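# Unpack heat sink and slip sheet onto two pads

## Task

Remove both the finned metal heat sink and the slip sheet lying beneath it from the crate. Set the heat sink upright on the small pad with its fins pointing up, and place the sheet flat on the large pad. Each item must end up entirely within the outline of its own pad.

## Robot and tools

ROBOT. Two arms on one table. left_arm carries a two-finger gripper; right_arm carries a suction cup. Gripper: fingers extend along its own +z and close along its y axis. Its reported point sits between the pads when shut; closed fingertips reach about 19 mm past it, open ones about 6 mm. A block juts about 10 cm toward the gripper's +x and turns with it. Suction tool: its reported point is the centre of the cup rim (41 mm wide), and the cup faces its own +z. From about 3 cm behind the rim, the body and camera spread up to about 9 cm sideways.

FRAMES. Scene frame: origin at table height midway between the nominal bases, +x out over the table, +z up, left_arm on the +y side (image left/right do not match these names). Calibrated bases: left_arm at (+0.058, +0.331, +0.030) m, right_arm at (+0.051, -0.408, +0.030) m, each only slightly yawed. Each arm reports its end_effector_position (m) and end_effector_quat_wxyz in its own base frame; fixed cameras and the table use the scene frame. Reported poses can be off by a few centimetres.

COMMAND ROW. 16 numbers, each in [-1, 1], always all 16 even if one arm moves: left dx, dy, dz, rx, ry, rz, gripper position, force_limit, speed, then right dx, dy, dz, rx, ry, rz, suction. The six pose numbers per arm are an offset (not a pose) from that arm's Hand target as it stood when the action or move began, along the Hand target's own axes. Scale: 1.0 equals 0.6 m for dx/dy/dz or 180 degrees for rotation; rx, ry, rz form a single rotation vector. All six zero re-requests the current Hand target. Gripper and suction numbers are absolute settings, not offsets: to keep them unchanged, resend the last values, since 0 is itself a command.

GRIPPER NUMBERS. position: +1 fully open (85 mm), about -0.8 pads touch, -1 keeps closing until blocked. force_limit and speed start at +1. speed sets closing rate: roughly 20 mm/s at -1, 85 at 0, 150 at +1. A slow close at force_limit -1 gives about 30 N per pad on a 40 mm hard part, about 100 N at +1; closing fast from well open gives 120 to 245 N. New force_limit/speed only apply once position changes by at least 0.01. To grip, send -1, hold it, and look for object_status 2.

SUCTION. suction above 0.01 = on, at or below = off; it persists. Press the whole rim onto a smooth flat face away from edges and holes. To release, rest the part on its support first, then switch off.

TOOLS.
execute_actions(actions, cameras): actions is a list of actions; each action is up to 15 rows, one per 1/30 s step, the last row held to fill 15 steps. Every row in an action counts from that action's start pose. An empty list just returns state and images.
move(target, speed, blend, stop_force, zero, blocking, cameras): target is one row or up to 15 rows; every row is offset from the same starting Hand targets. speed in m/s, 0.002 to 1, default 0.25 (turns at twice that in rad/s), one value or one per target. blend in metres for corner rounding. stop_force in N, 12 to 80, ends an arm's path on a push against its motion; use it only slowly, not while the tool turns, and omit it when backing off a contact. zero (default true) resets the force baseline. blocking=false returns early and cannot be used with stop_force. Paths are straight, ignore obstacles and cap at 10 s.
wait(seconds 0 to 10, cameras); stop(cameras) brakes a running move; zoom_image(camera, region [x0, y0, x1, y1] pixels, at most 504 by 504); read_manual(section) gives licences only; finished_scene(scene 1 to 3) ends the scene irreversibly.
Cameras: cam_head_left, cam_head_right, cam_left_wrist, cam_right_wrist, each 672x504; the cameras argument selects them ([] none, omitted all).

RESULTS. Hand target is the last commanded pose after clipping; the controller limits each step to 70 mm and 16 degrees from the measured pose, so the hand may stop short and needs the gap resent. object_status: 0 moving, 1 blocked while opening, 2 blocked while closing (held), 3 reached requested width or pads met. position_measured is in counts: 3 open, 78 about 60 mm, 130 about 40 mm, 180 about 20 mm, 230 pads together. suction_measured near 0 means no seal, 0.83 or more airtight; part_present is 1 from 0.50, 0 below 0.45. Joint velocities reading within noise means the arm is still. Flange force is an estimate along the tool axes, somewhat noisy. The move: line reports done, off_target, moving, held or fault, with limits=paced (clipped) or limits=held (check withheld steps). MOTOR HOT warns of overheating.

AVOID. Net force of 150 N on any part, or joint torque at its limit, freezes that arm for 10 s; overheating brakes it 30 to 60 s. Keep the arms from striking each other. Do not drop parts, release them while moving, slam, or push hard; do not grip hard on a part still resting on something, and do not swing heavy loads fast. Anything leaving the table fails the task. Stand targets only slightly past a contact, since the arms are stiff.

Each tool is called after "Call:" by a JSON object that holds its "api" and its "payload".

## Session

Call:
{"api": "execute_actions", "payload": {"actions": []}}

Scene clock: 0.00 s.
left_arm: end_effector_position=(+0.7188, -0.0504, +0.3042) position_measured=3 object_status=3 end_effector_quat_wxyz=(+0.321, +0.724, -0.222, +0.569) | right_arm: end_effector_position=(+0.7801, -0.0201, +0.3401) suction_measured=0.00 part_present=0 end_effector_quat_wxyz=(+0.112, +0.133, +0.984, +0.029)
Joint positions: left_arm=[0.268 0.357 -0.439 1.83 -1.125 0.969] | right_arm=[0.144 0.841 1.243 0.006 -1.74 -0.411]
Joint velocities: within noise
Flange force (N): no reading
Hand target: left_arm +0.7188, -0.0504, +0.3042; +0.321, +0.724, -0.222, +0.569 | right_arm +0.7801, -0.0201, +0.3401; +0.112, +0.133, +0.984, +0.029

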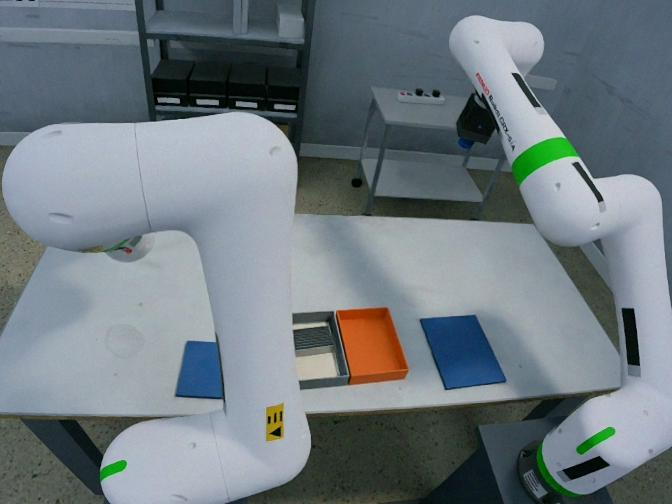

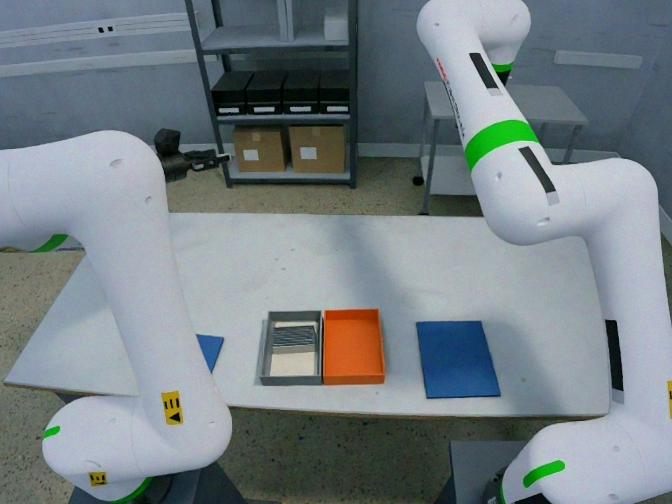

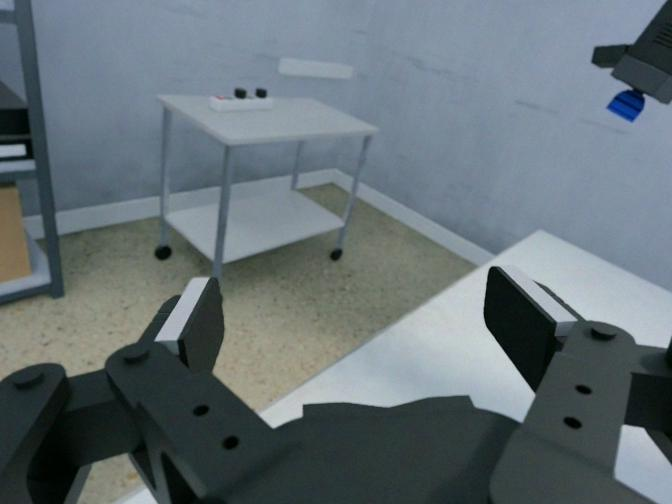

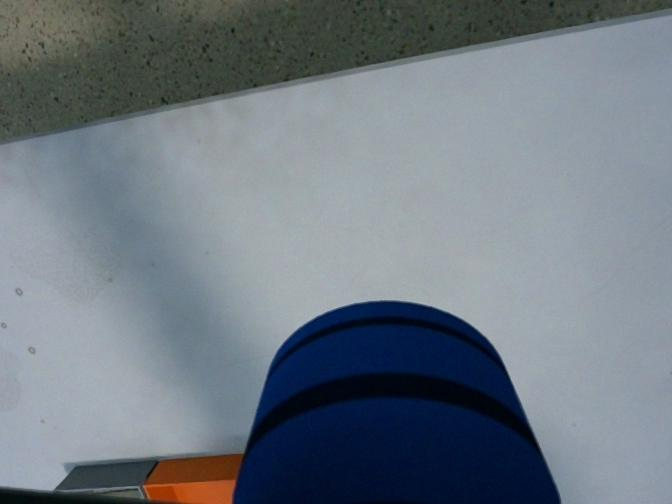

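Call:
{"api": "zoom_image", "payload": {"camera": "cam_head_right", "region": [180, 280, 520, 420]}}

Call:
{"api": "zoom_image", "payload": {"camera": "cam_head_left", "region": [160, 280, 520, 420]}}

Scaled by 1.482 from the camera's 672x504 image, which has a finer 960x720 frame.

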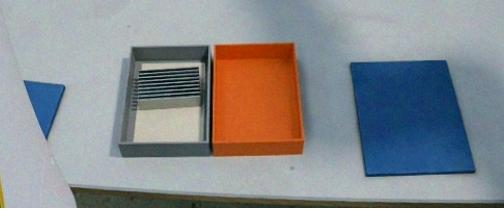

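Scaled by 1.400 from the camera's 672x504 image, which has a finer 960x720 frame.

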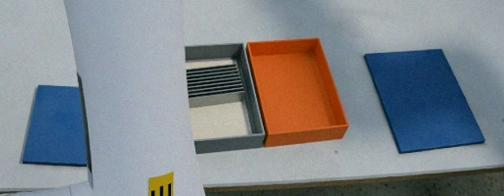

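Call:
{"api": "move", "payload": {"target": [-0.169, 0.5895, -0.261, -0.1259, -0.4515, 0.2547, 1, 1, 1, 0,0,0,0,0,0,0], "speed": 0.3}}

Scene clock: 9.50 s.
left_arm: end_effector_position=(+0.3435, -0.1886, +0.3041) position_measured=3 object_status=3 end_effector_quat_wxyz=(+0.000, +0.707, -0.707, +0.000) | right_arm: end_effector_position=(+0.7801, -0.0201, +0.3401) suction_measured=0.00 part_present=0 end_effector_quat_wxyz=(+0.112, +0.133, +0.984, +0.029)
Joint positions: left_arm=[-0.164 -0.146 -0.086 0 -1.63 1.735] | right_arm=[0.144 0.841 1.243 0.006 -1.74 -0.411]
Joint velocities: within noise
Flange force (N): left_arm=[0.5 -3.9 -0.7] | right_arm=no reading
Hand target: left_arm +0.3435, -0.1886, +0.3041; +0.000, +0.707, -0.707, +0.000 | right_arm +0.7801, -0.0201, +0.3401; +0.112, +0.133, +0.984, +0.029
Off the commanded pose: left_arm 0.000 m, 0 deg | right_arm 0.000 m, 0 deg.
move: done
camera_calibration:
cam_left_wrist: T_world_to_cam=[[-0.997141, 0.0181673, 0.0733467, 0.325085], [0.0439492, 0.929035, 0.367372, 0.0636728], [-0.0614675, 0.369545, -0.927178, 0.500866], [0, 0, 0, 1]] pos_world=[0.352145, -0.250152, 0.417156]

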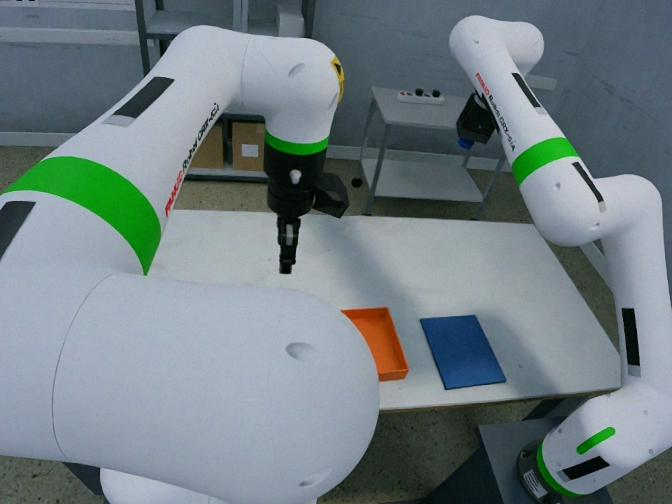

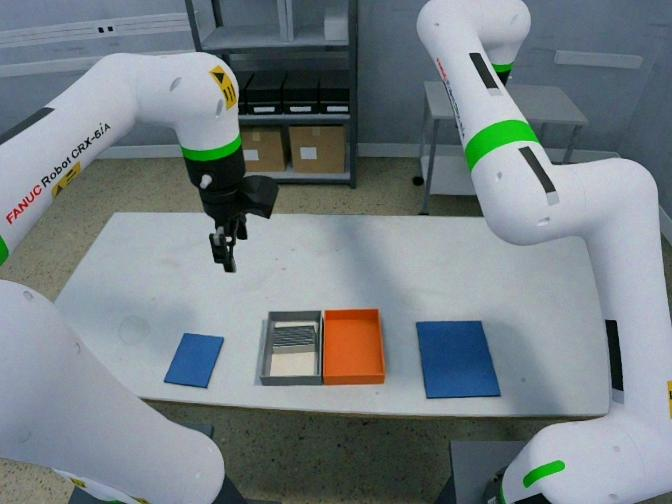

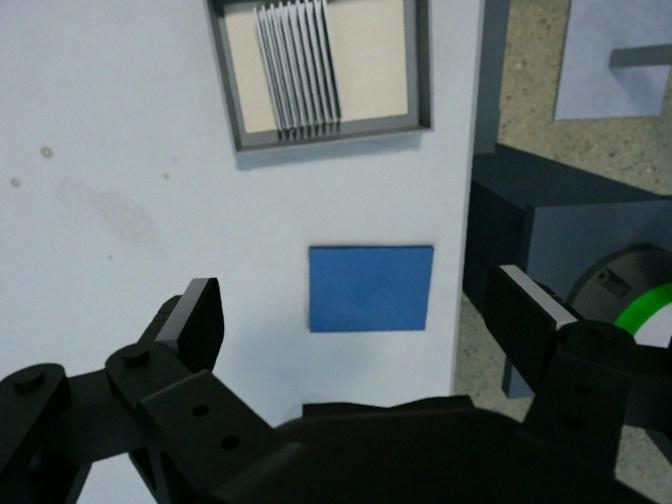

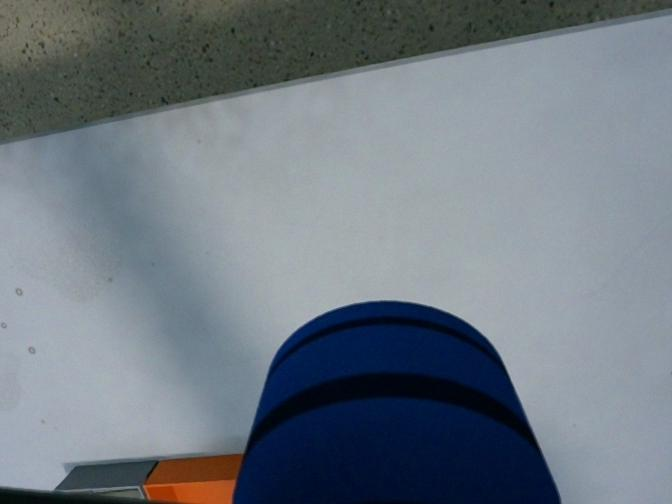

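Call:
{"api": "move", "payload": {"target": [0.2, 0, 0, 0,0,0, 1, 1, 1, 0,0,0,0,0,0,0], "speed": 0.3}}

Scene clock: 10.57 s.
left_arm: end_effector_position=(+0.3435, -0.3086, +0.3042) position_measured=3 object_status=3 end_effector_quat_wxyz=(+0.000, +0.707, -0.707, +0.000) | right_arm: end_effector_position=(+0.7801, -0.0201, +0.3401) suction_measured=0.00 part_present=0 end_effector_quat_wxyz=(+0.112, +0.133, +0.984, +0.029)
Joint positions: left_arm=[-0.446 0.033 0.083 0 -1.621 2.017] | right_arm=[0.144 0.841 1.243 0.006 -1.74 -0.411]
Joint velocities: within noise
Flange force (N): left_arm=[0.4 -2.8 -0.5] | right_arm=no reading
Hand target: left_arm +0.3435, -0.3086, +0.3042; +0.000, +0.707, -0.707, +0.000 | right_arm +0.7801, -0.0201, +0.3401; +0.112, +0.133, +0.984, +0.029
Off the commanded pose: left_arm 0.000 m, 0 deg | right_arm 0.000 m, 0 deg.
move: done
camera_calibration:
cam_left_wrist: T_world_to_cam=[[-0.997141, 0.0181723, 0.0733487, 0.327259], [0.0439546, 0.929035, 0.367371, 0.175118], [-0.0614675, 0.369545, -0.927178, 0.545304], [0, 0, 0, 1]] pos_world=[0.352145, -0.370152, 0.417256]

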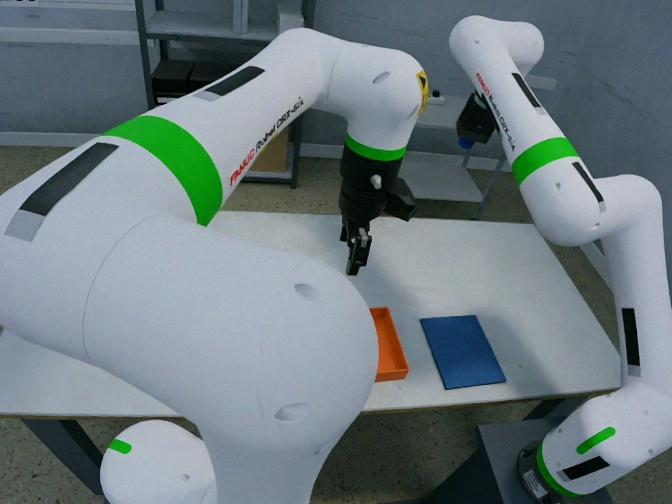

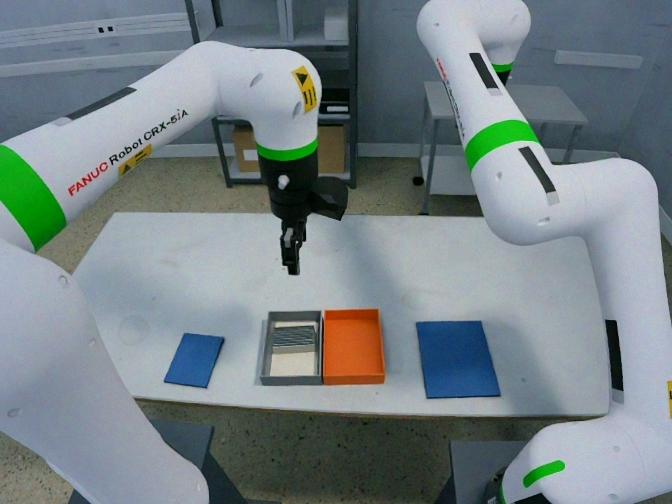

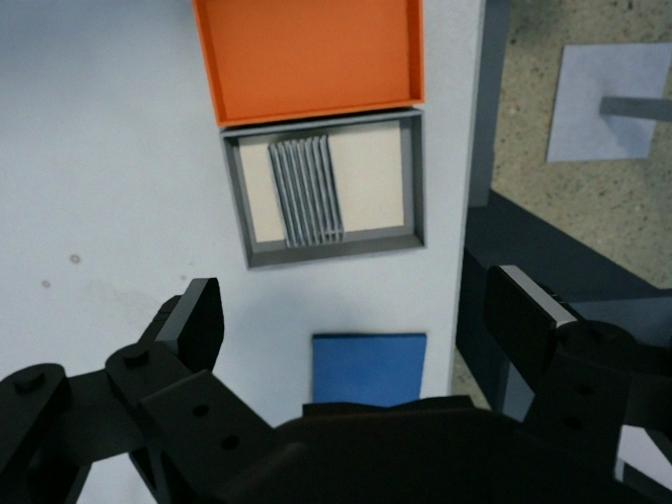

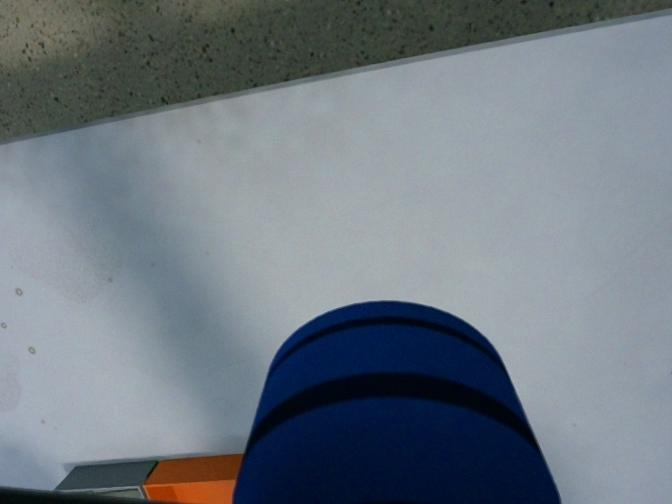

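Call:
{"api": "zoom_image", "payload": {"camera": "cam_left_wrist", "region": [210, 90, 450, 280]}}

Call:
{"api": "zoom_image", "payload": {"camera": "cam_left_wrist", "region": [250, 120, 370, 260]}}

Scaled by 2.100 from the camera's 672x504 image, which has a finer 960x720 frame.

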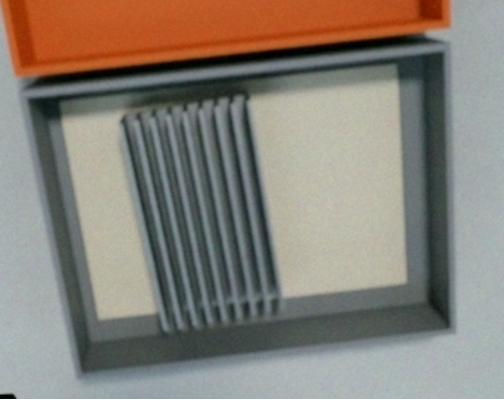

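Scaled by 3.600 from the camera's 672x504 image, which has a finer 960x720 frame.

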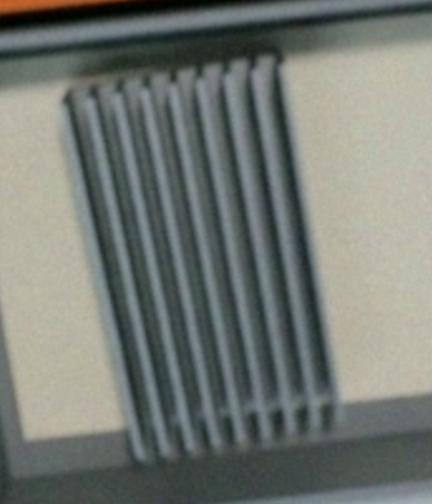

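Call:
{"api": "move", "payload": {"target": [-0.061, -0.0092, 0.29, 0,0,-0.0389, 0.65, 1, 1, 0,0,0,0,0,0,0], "speed": 0.3, "cameras": ["cam_left_wrist", "cam_head_right"]}}

Scene clock: 15.77 s.
left_arm: end_effector_position=(+0.3491, -0.2721, +0.1302) position_measured=47 object_status=3 end_effector_quat_wxyz=(+0.000, +0.749, -0.662, +0.000) | right_arm: end_effector_position=(+0.7801, -0.0201, +0.3401) suction_measured=0.00 part_present=0 end_effector_quat_wxyz=(+0.112, +0.133, +0.984, +0.029)
Joint positions: left_arm=[-0.364 0.05 -0.311 0 -1.209 2.057] | right_arm=[0.144 0.841 1.243 0.006 -1.74 -0.411]
Joint velocities: within noise
Flange force (N): left_arm=[1.3 -3.1 -0.3] | right_arm=no reading
Hand target: left_arm +0.3491, -0.2721, +0.1301; +0.000, +0.749, -0.663, +0.000 | right_arm +0.7801, -0.0201, +0.3401; +0.112, +0.133, +0.984, +0.029
Off the commanded pose: left_arm 0.000 m, 0 deg | right_arm 0.000 m, 0 deg.
move: done
camera_calibration:
cam_left_wrist: T_world_to_cam=[[-0.991891, -0.103794, 0.0733406, 0.309906], [-0.0698909, 0.927461, 0.367331, 0.244195], [-0.106147, 0.359226, -0.927194, 0.383614], [0, 0, 0, 1]] pos_world=[0.365179, -0.332119, 0.243256]
Images, in order (width x height): cam_head_right 672x504, cam_left_wrist 672x504.

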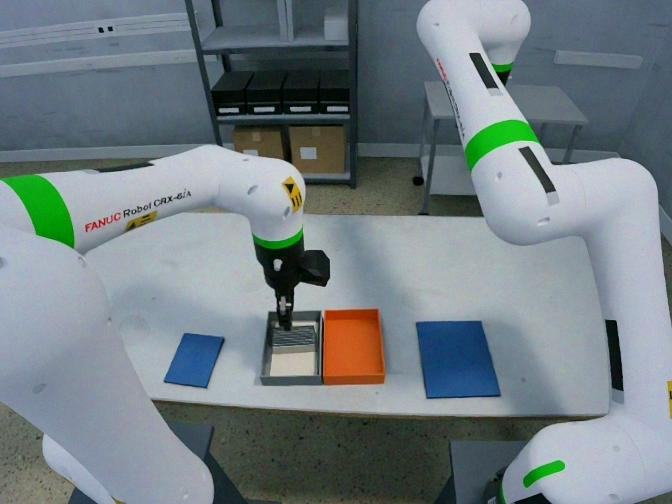

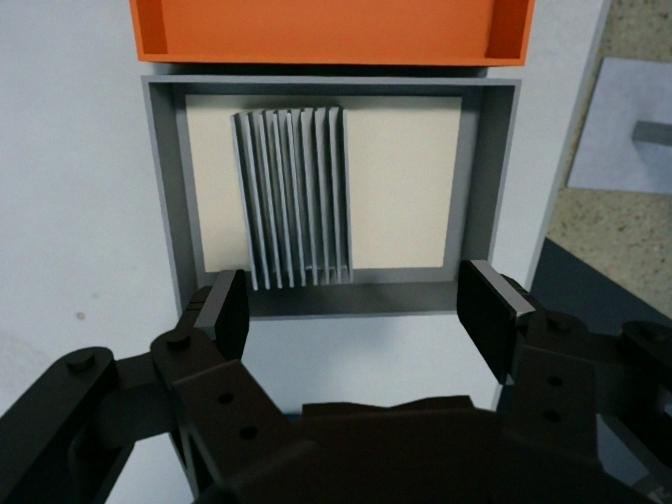

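Call:
{"api": "zoom_image", "payload": {"camera": "cam_left_wrist", "region": [210, 80, 380, 310]}}

Call:
{"api": "zoom_image", "payload": {"camera": "cam_left_wrist", "region": [140, 230, 580, 460]}}

Scaled by 2.191 from the camera's 672x504 image, which has a finer 960x720 frame.

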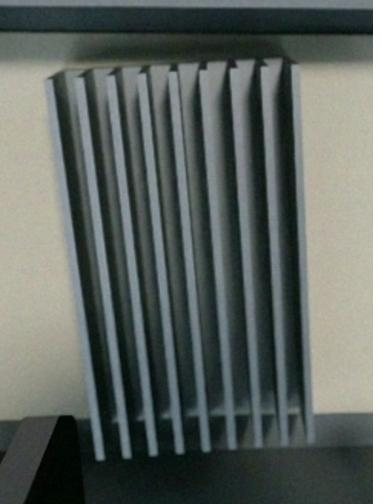

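Scaled by 1.145 from the camera's 672x504 image, which has a finer 960x720 frame.

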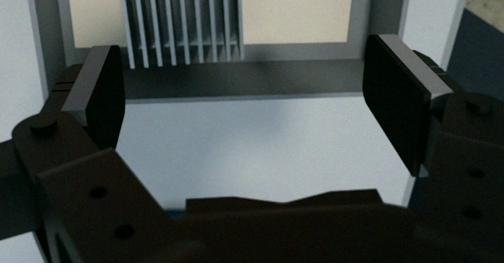

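Call:
{"api": "move", "payload": {"target": [0.008, -0.025, 0.075, 0,0,0, 0.65, 1, 1, 0,0,0,0,0,0,0], "speed": 0.3, "cameras": ["cam_left_wrist", "cam_head_right"]}}

Scene clock: 20.60 s.
left_arm: end_effector_position=(+0.3646, -0.2750, +0.0852) position_measured=47 object_status=3 end_effector_quat_wxyz=(+0.000, +0.749, -0.663, +0.000) | right_arm: end_effector_position=(+0.7801, -0.0201, +0.3401) suction_measured=0.00 part_present=0 end_effector_quat_wxyz=(+0.112, +0.133, +0.984, +0.029)
Joint positions: left_arm=[-0.357 0.132 -0.336 0 -1.102 2.05] | right_arm=[0.144 0.841 1.243 0.006 -1.74 -0.411]
Joint velocities: within noise
Flange force (N): left_arm=[1.5 -3.7 0.0] | right_arm=no reading
Hand target: left_arm +0.3646, -0.2750, +0.0851; +0.000, +0.749, -0.663, +0.000 | right_arm +0.7801, -0.0201, +0.3401; +0.112, +0.133, +0.984, +0.029
Off the commanded pose: left_arm 0.000 m, 0 deg | right_arm 0.000 m, 0 deg.
move: done
camera_calibration:
cam_left_wrist: T_world_to_cam=[[-0.991906, -0.103607, 0.0734032, 0.328325], [-0.0696854, 0.927446, 0.367406, 0.264491], [-0.106143, 0.359317, -0.92716, 0.344635], [0, 0, 0, 1]] pos_world=[0.380679, -0.335118, 0.198256]
Images, in order (width x height): cam_head_right 672x504, cam_left_wrist 672x504.

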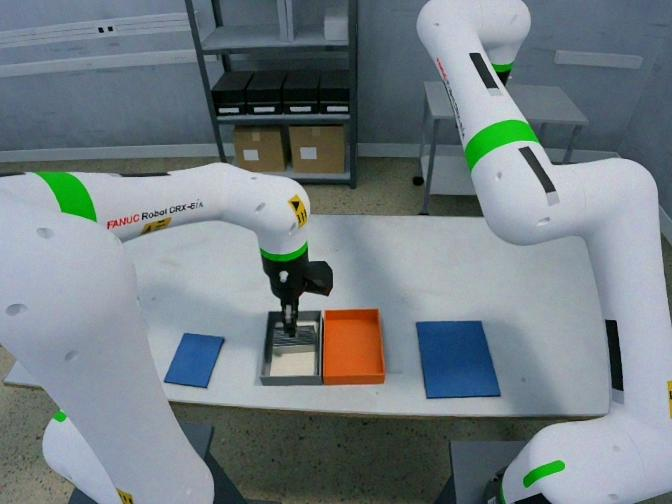

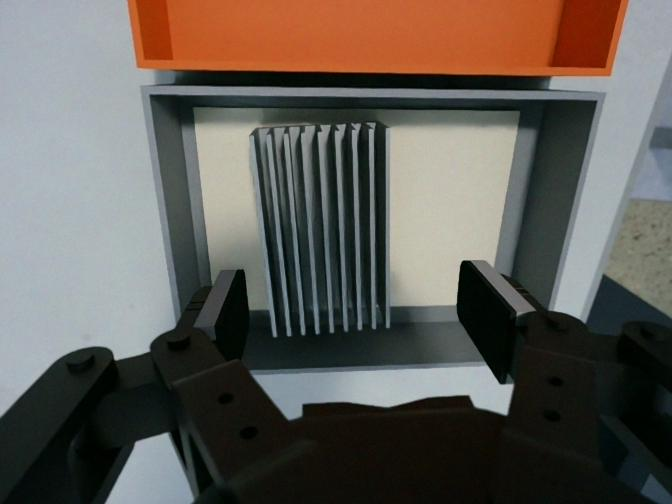

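Call:
{"api": "move", "payload": {"target": [[0.0167, -0.0137, 0, 0,0,0, 0.65, 1, 1, 0,0,0,0,0,0,0],[0.0167, -0.0137, 0.042, 0,0,0, 0.65, 1, 1, 0,0,0,0,0,0,0]], "speed": 0.2, "cameras": ["cam_left_wrist", "cam_head_right"]}}

Call:
{"api": "zoom_image", "payload": {"camera": "cam_left_wrist", "region": [200, 100, 500, 400]}}

Scene clock: 23.10 s.
left_arm: end_effector_position=(+0.3740, -0.2840, +0.0600) position_measured=47 object_status=3 end_effector_quat_wxyz=(+0.000, +0.749, -0.662, +0.000) | right_arm: end_effector_position=(+0.7801, -0.0201, +0.3401) suction_measured=0.00 part_present=0 end_effector_quat_wxyz=(+0.112, +0.133, +0.984, +0.029)
Joint positions: left_arm=[-0.369 0.193 -0.331 0.001 -1.047 2.062] | right_arm=[0.144 0.841 1.243 0.006 -1.74 -0.411]
Joint velocities: within noise
Flange force (N): left_arm=[0.6 -2.8 0.2] | right_arm=no reading
Hand target: left_arm +0.3740, -0.2840, +0.0600; +0.000, +0.749, -0.663, +0.000 | right_arm +0.7801, -0.0201, +0.3401; +0.112, +0.133, +0.984, +0.029
Off the commanded pose: left_arm 0.000 m, 0 deg | right_arm 0.000 m, 0 deg.
move: done
camera_calibration:
cam_left_wrist: T_world_to_cam=[[-0.991888, -0.103721, 0.0734793, 0.338506], [-0.069787, 0.927516, 0.367211, 0.282851], [-0.106241, 0.359104, -0.927231, 0.32548], [0, 0, 0, 1]] pos_world=[0.390079, -0.344119, 0.173056]
Images, in order (width x height): cam_head_right 672x504, cam_left_wrist 672x504.

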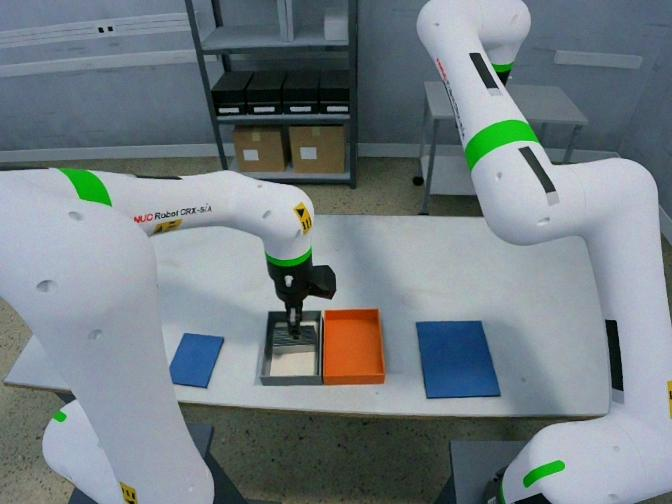

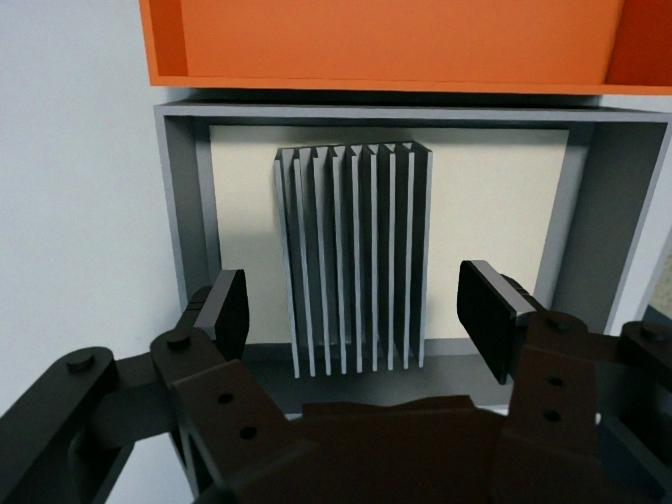

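Scaled by 1.680 from the camera's 672x504 image, which has a finer 960x720 frame.

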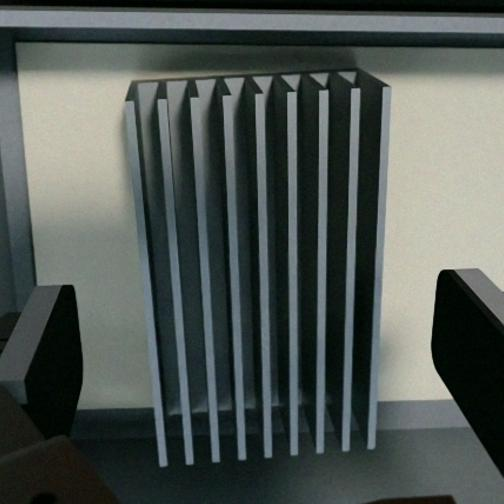

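Call:
{"api": "move", "payload": {"target": [0.005, 0.005, 0.05, 0,0,0, 0.65, 1, 1, 0,0,0,0,0,0,0], "speed": 0.06, "stop_force": 15, "cameras": ["cam_left_wrist", "cam_head_right"]}}

Call:
{"api": "zoom_image", "payload": {"camera": "cam_left_wrist", "region": [200, 100, 500, 400]}}

Call:
{"api": "zoom_image", "payload": {"camera": "cam_head_right", "region": [250, 280, 400, 400]}}

Scene clock: 25.37 s.
left_arm: end_effector_position=(+0.3713, -0.2873, +0.0299) position_measured=47 object_status=3 end_effector_quat_wxyz=(+0.000, +0.749, -0.663, +0.000) | right_arm: end_effector_position=(+0.7801, -0.0201, +0.3401) suction_measured=0.00 part_present=0 end_effector_quat_wxyz=(+0.112, +0.133, +0.984, +0.029)
Joint positions: left_arm=[-0.378 0.234 -0.362 0 -0.974 2.071] | right_arm=[0.144 0.841 1.243 0.006 -1.74 -0.411]
Joint velocities: within noise
Flange force (N): left_arm=[0.7 -2.6 -0.1] | right_arm=no reading
Hand target: left_arm +0.3714, -0.2874, +0.0300; +0.000, +0.749, -0.663, +0.000 | right_arm +0.7801, -0.0201, +0.3401; +0.112, +0.133, +0.984, +0.029
Off the commanded pose: left_arm 0.000 m, 0 deg | right_arm 0.000 m, 0 deg.
move: done
camera_calibration:
cam_left_wrist: T_world_to_cam=[[-0.991902, -0.103555, 0.0735296, 0.337853], [-0.069591, 0.927453, 0.367407, 0.296656], [-0.106242, 0.359315, -0.927149, 0.298541], [0, 0, 0, 1]] pos_world=[0.387479, -0.347418, 0.142956]
Images, in order (width x height): cam_head_right 672x504, cam_left_wrist 672x504.

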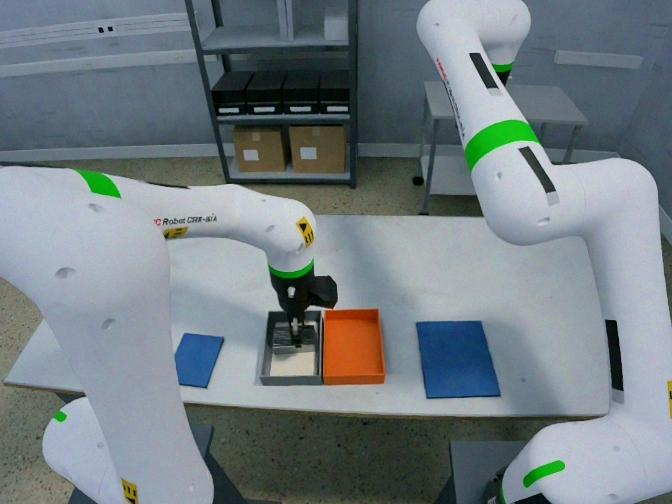

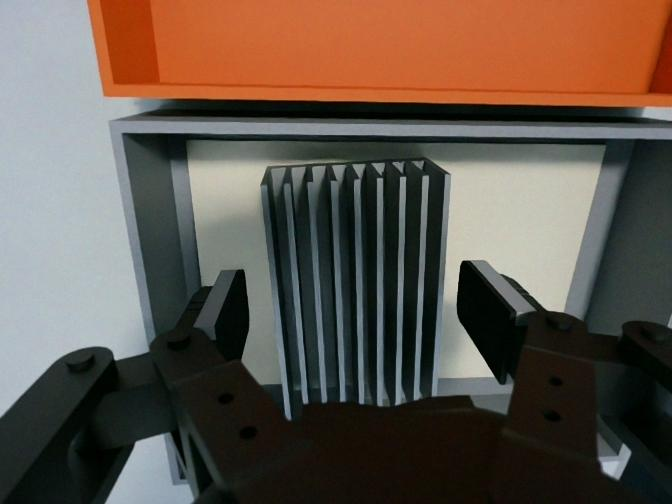

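Scaled by 1.680 from the camera's 672x504 image, which has a finer 960x720 frame.

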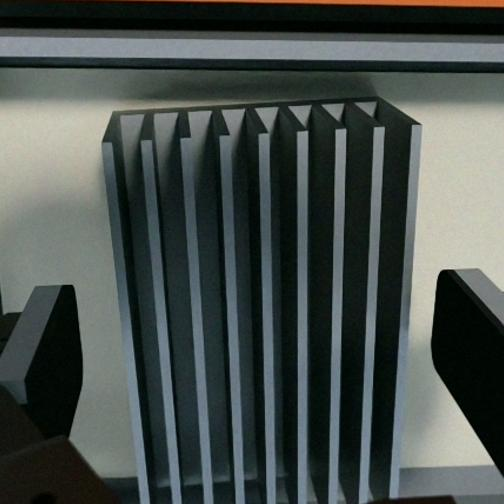

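Scaled by 3.360 from the camera's 672x504 image, which has a finer 960x720 frame.

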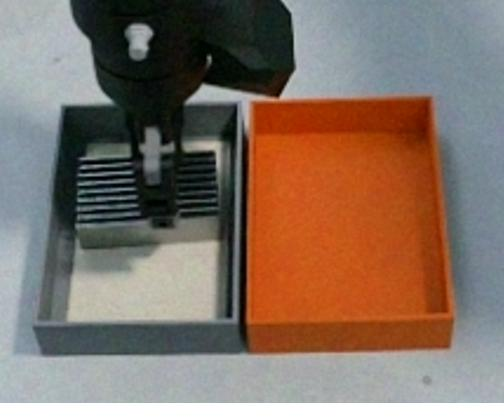

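Call:
{"api": "move", "payload": {"target": [0.0, 0.0027, 0.043, 0,0,0, 0.65, 1, 1, 0,0,0,0,0,0,0], "speed": 0.05, "stop_force": 15, "cameras": ["cam_left_wrist", "cam_head_right"]}}

Call:
{"api": "zoom_image", "payload": {"camera": "cam_left_wrist", "region": [200, 100, 500, 400]}}

Call:
{"api": "zoom_image", "payload": {"camera": "cam_head_right", "region": [250, 280, 400, 400]}}

Scene clock: 27.50 s.
left_arm: end_effector_position=(+0.3697, -0.2876, +0.0041) position_measured=47 object_status=3 end_effector_quat_wxyz=(+0.000, +0.749, -0.663, +0.000) | right_arm: end_effector_position=(+0.7801, -0.0201, +0.3401) suction_measured=0.00 part_present=0 end_effector_quat_wxyz=(+0.112, +0.133, +0.984, +0.029)
Joint positions: left_arm=[-0.38 0.272 -0.388 0.001 -0.911 2.072] | right_arm=[0.144 0.841 1.243 0.006 -1.74 -0.411]
Joint velocities: within noise
Flange force (N): left_arm=[0.6 -2.4 0.5] | right_arm=no reading
Hand target: left_arm +0.3697, -0.2876, +0.0042; +0.000, +0.749, -0.663, +0.000 | right_arm +0.7801, -0.0201, +0.3401; +0.112, +0.133, +0.984, +0.029
Off the commanded pose: left_arm 0.000 m, 0 deg | right_arm 0.000 m, 0 deg.
move: done
camera_calibration:
cam_left_wrist: T_world_to_cam=[[-0.991902, -0.10355, 0.0735315, 0.338144], [-0.0695856, 0.927453, 0.367407, 0.306207], [-0.106242, 0.359315, -0.927149, 0.274523], [0, 0, 0, 1]] pos_world=[0.385879, -0.347618, 0.117156]
Images, in order (width x height): cam_head_right 672x504, cam_left_wrist 672x504.

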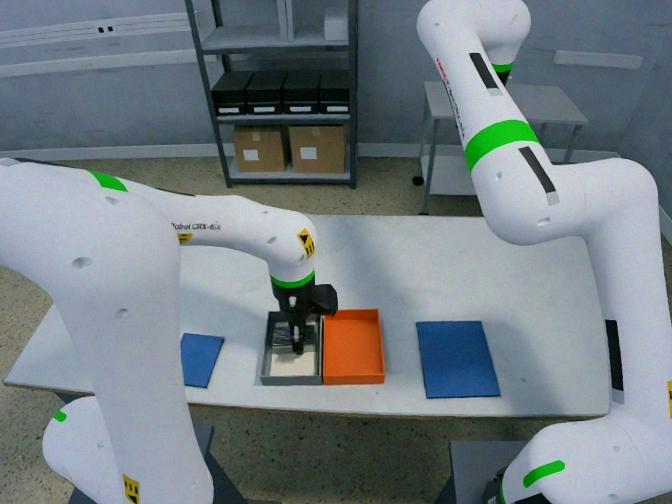

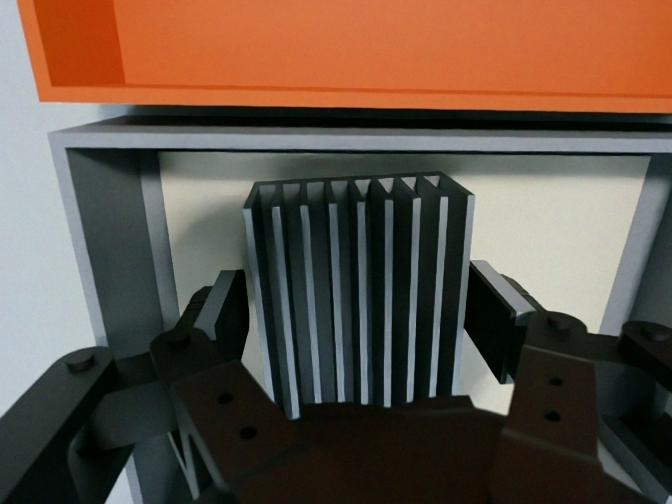

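Scaled by 1.680 from the camera's 672x504 image, which has a finer 960x720 frame.

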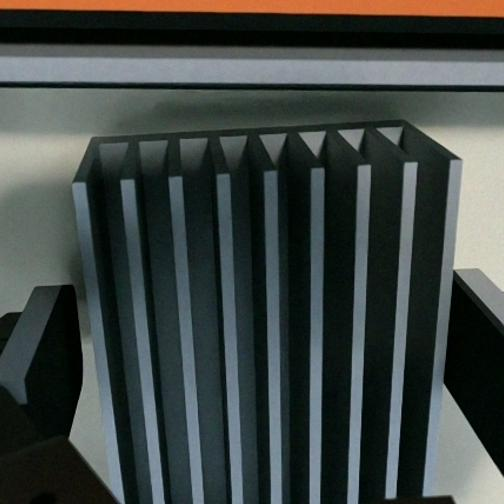

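Scaled by 3.360 from the camera's 672x504 image, which has a finer 960x720 frame.

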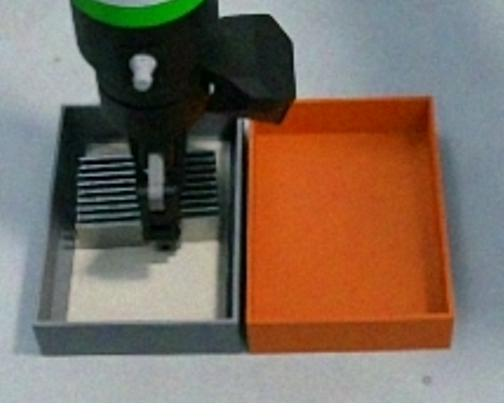

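Call:
{"api": "move", "payload": {"target": [0,0,0,0,0,0,-1,-0.7,-1,0,0,0,0,0,0,0], "cameras": ["cam_left_wrist", "cam_head_right"]}}

Call:
{"api": "zoom_image", "payload": {"camera": "cam_left_wrist", "region": [200, 100, 500, 400]}}

Scene clock: 28.87 s.
left_arm: end_effector_position=(+0.3697, -0.2876, +0.0041) position_measured=77 object_status=0 end_effector_quat_wxyz=(+0.000, +0.749, -0.663, +0.000) | right_arm: end_effector_position=(+0.7801, -0.0201, +0.3401) suction_measured=0.00 part_present=0 end_effector_quat_wxyz=(+0.112, +0.133, +0.984, +0.029)
Joint positions: left_arm=[-0.38 0.272 -0.388 0.001 -0.911 2.072] | right_arm=[0.144 0.841 1.243 0.006 -1.74 -0.411]
Joint velocities: within noise
Flange force (N): left_arm=[0.5 -1.9 -6.3] | right_arm=no reading
Hand target: left_arm +0.3697, -0.2876, +0.0042; +0.000, +0.749, -0.663, +0.000 | right_arm +0.7801, -0.0201, +0.3401; +0.112, +0.133, +0.984, +0.029
Off the commanded pose: left_arm 0.000 m, 0 deg | right_arm 0.000 m, 0 deg.
move: done
camera_calibration:
cam_left_wrist: T_world_to_cam=[[-0.991895, -0.103644, 0.0735051, 0.338111], [-0.0696924, 0.927477, 0.367326, 0.306267], [-0.106246, 0.359226, -0.927183, 0.274497], [0, 0, 0, 1]] pos_world=[0.385879, -0.347619, 0.117156]
Images, in order (width x height): cam_head_right 672x504, cam_left_wrist 672x504.

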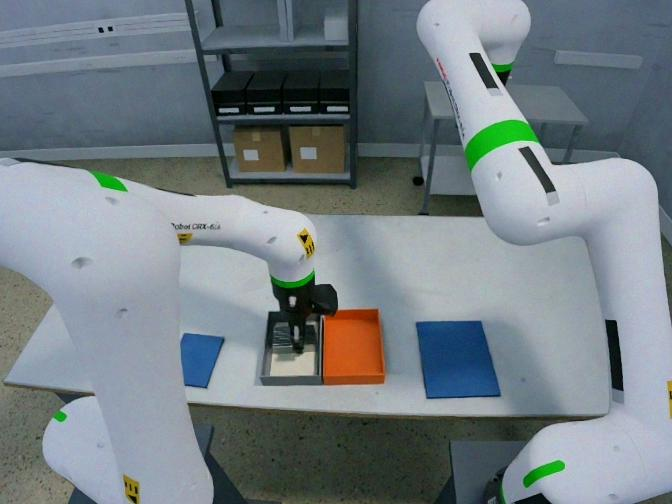

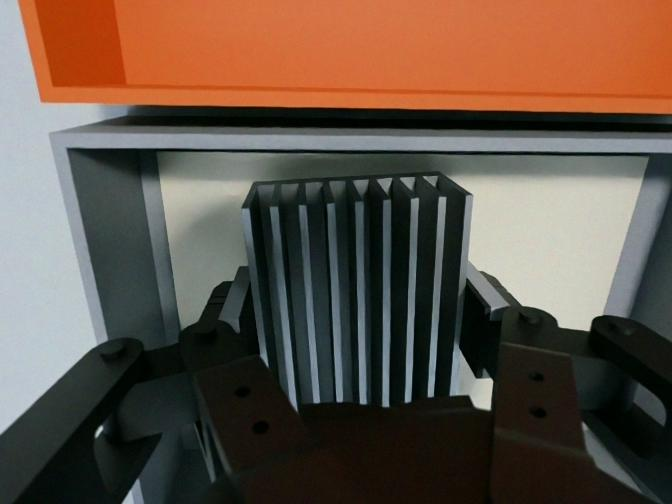

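Scaled by 1.680 from the camera's 672x504 image, which has a finer 960x720 frame.

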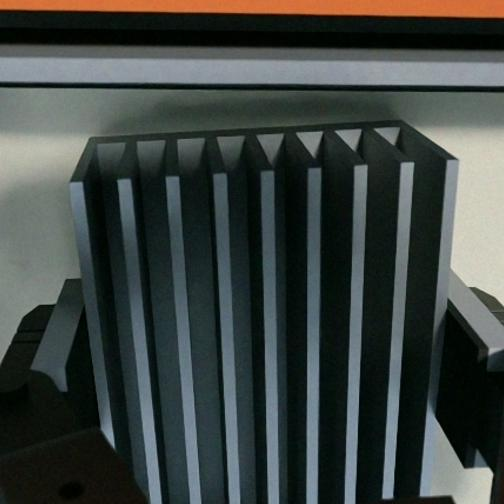

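Call:
{"api": "wait", "payload": {"seconds": 0.6, "cameras": ["cam_left_wrist"]}}

Scene clock: 29.63 s.
left_arm: end_effector_position=(+0.3697, -0.2876, +0.0041) position_measured=77 object_status=2 end_effector_quat_wxyz=(+0.000, +0.749, -0.663, +0.000) | right_arm: end_effector_position=(+0.7801, -0.0201, +0.3401) suction_measured=0.00 part_present=0 end_effector_quat_wxyz=(+0.112, +0.133, +0.984, +0.029)
Joint positions: left_arm=[-0.38 0.272 -0.388 0.001 -0.911 2.072] | right_arm=[0.144 0.841 1.243 0.006 -1.74 -0.411]
Joint velocities: within noise
Flange force (N): left_arm=[-0.5 -1.6 -6.1] | right_arm=no reading
Hand target: left_arm +0.3697, -0.2876, +0.0042; +0.000, +0.749, -0.663, +0.000 | right_arm +0.7801, -0.0201, +0.3401; +0.112, +0.133, +0.984, +0.029
Off the commanded pose: left_arm 0.000 m, 0 deg | right_arm 0.000 m, 0 deg.
wait: 0.60 s; at rest from the start
camera_calibration:
cam_left_wrist: T_world_to_cam=[[-0.991895, -0.103644, 0.0735051, 0.338111], [-0.0696924, 0.927477, 0.367326, 0.306267], [-0.106246, 0.359226, -0.927183, 0.274497], [0, 0, 0, 1]] pos_world=[0.385879, -0.347619, 0.117156]
Images, in order (width x height): cam_left_wrist 672x504.

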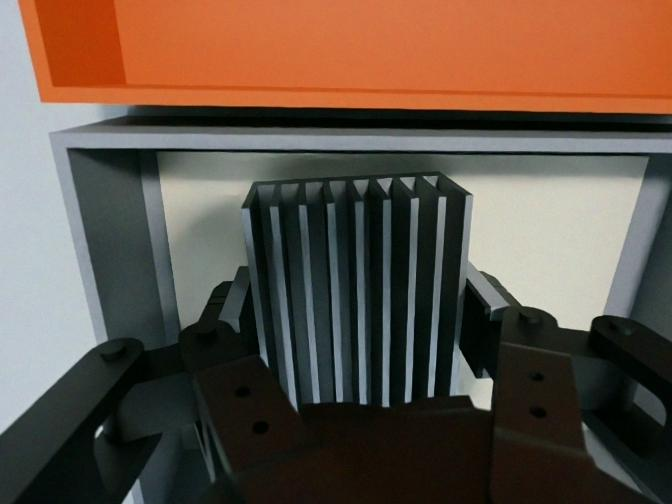

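Call:
{"api": "move", "payload": {"target": [[0,0,-0.03,0,0,0,-1,-0.7,-1,0,0,0,0,0,0,0],[0,0,-0.25,0,0,0,-1,-0.7,-1,0,0,0,0,0,0,0]], "speed": [0.05,0.2]}}

Call:
{"api": "zoom_image", "payload": {"camera": "cam_head_right", "region": [220, 230, 400, 400]}}

Scene clock: 31.33 s.
left_arm: end_effector_position=(+0.3697, -0.2876, +0.1543) position_measured=77 object_status=2 end_effector_quat_wxyz=(+0.000, +0.749, -0.663, +0.000) | right_arm: end_effector_position=(+0.7801, -0.0201, +0.3401) suction_measured=0.00 part_present=0 end_effector_quat_wxyz=(+0.112, +0.133, +0.984, +0.029)
Joint positions: left_arm=[-0.379 0.095 -0.204 0.001 -1.271 2.072] | right_arm=[0.144 0.841 1.243 0.006 -1.74 -0.411]
Joint velocities: within noise
Flange force (N): left_arm=[-0.4 -1.2 3.1] | right_arm=no reading
Hand target: left_arm +0.3697, -0.2875, +0.1542; +0.000, +0.749, -0.663, +0.000 | right_arm +0.7801, -0.0201, +0.3401; +0.112, +0.133, +0.984, +0.029
Off the commanded pose: left_arm 0.000 m, 0 deg | right_arm 0.000 m, 0 deg.
move: done
camera_calibration:
cam_left_wrist: T_world_to_cam=[[-0.991906, -0.103572, 0.0734567, 0.327014], [-0.0696905, 0.927644, 0.366905, 0.251259], [-0.106143, 0.358816, -0.927354, 0.413612], [0, 0, 0, 1]] pos_world=[0.385779, -0.34762, 0.267355]

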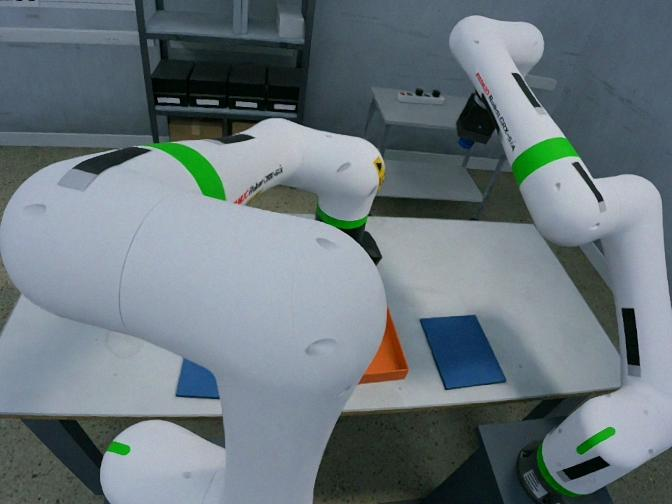

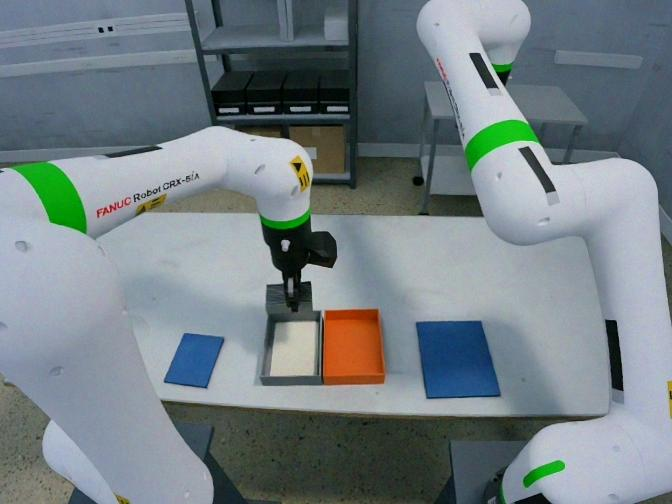

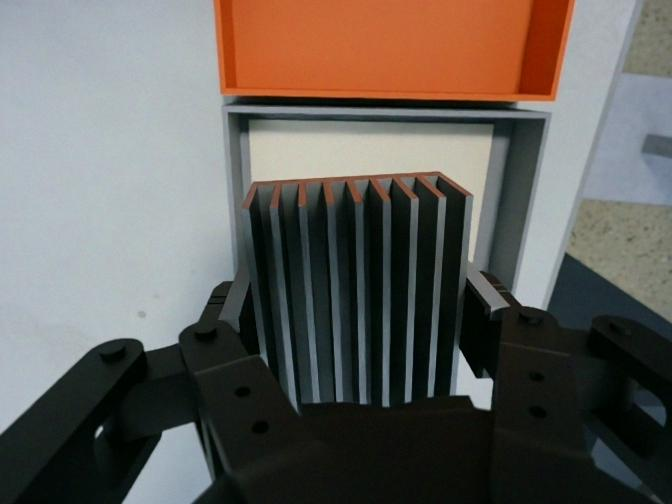

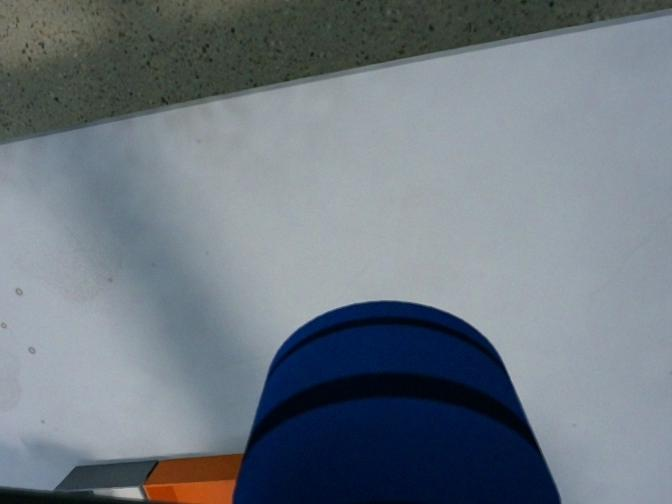

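Scaled by 2.800 from the camera's 672x504 image, which has a finer 960x720 frame.

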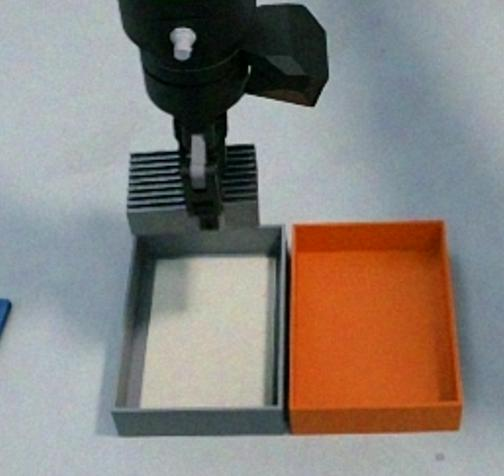

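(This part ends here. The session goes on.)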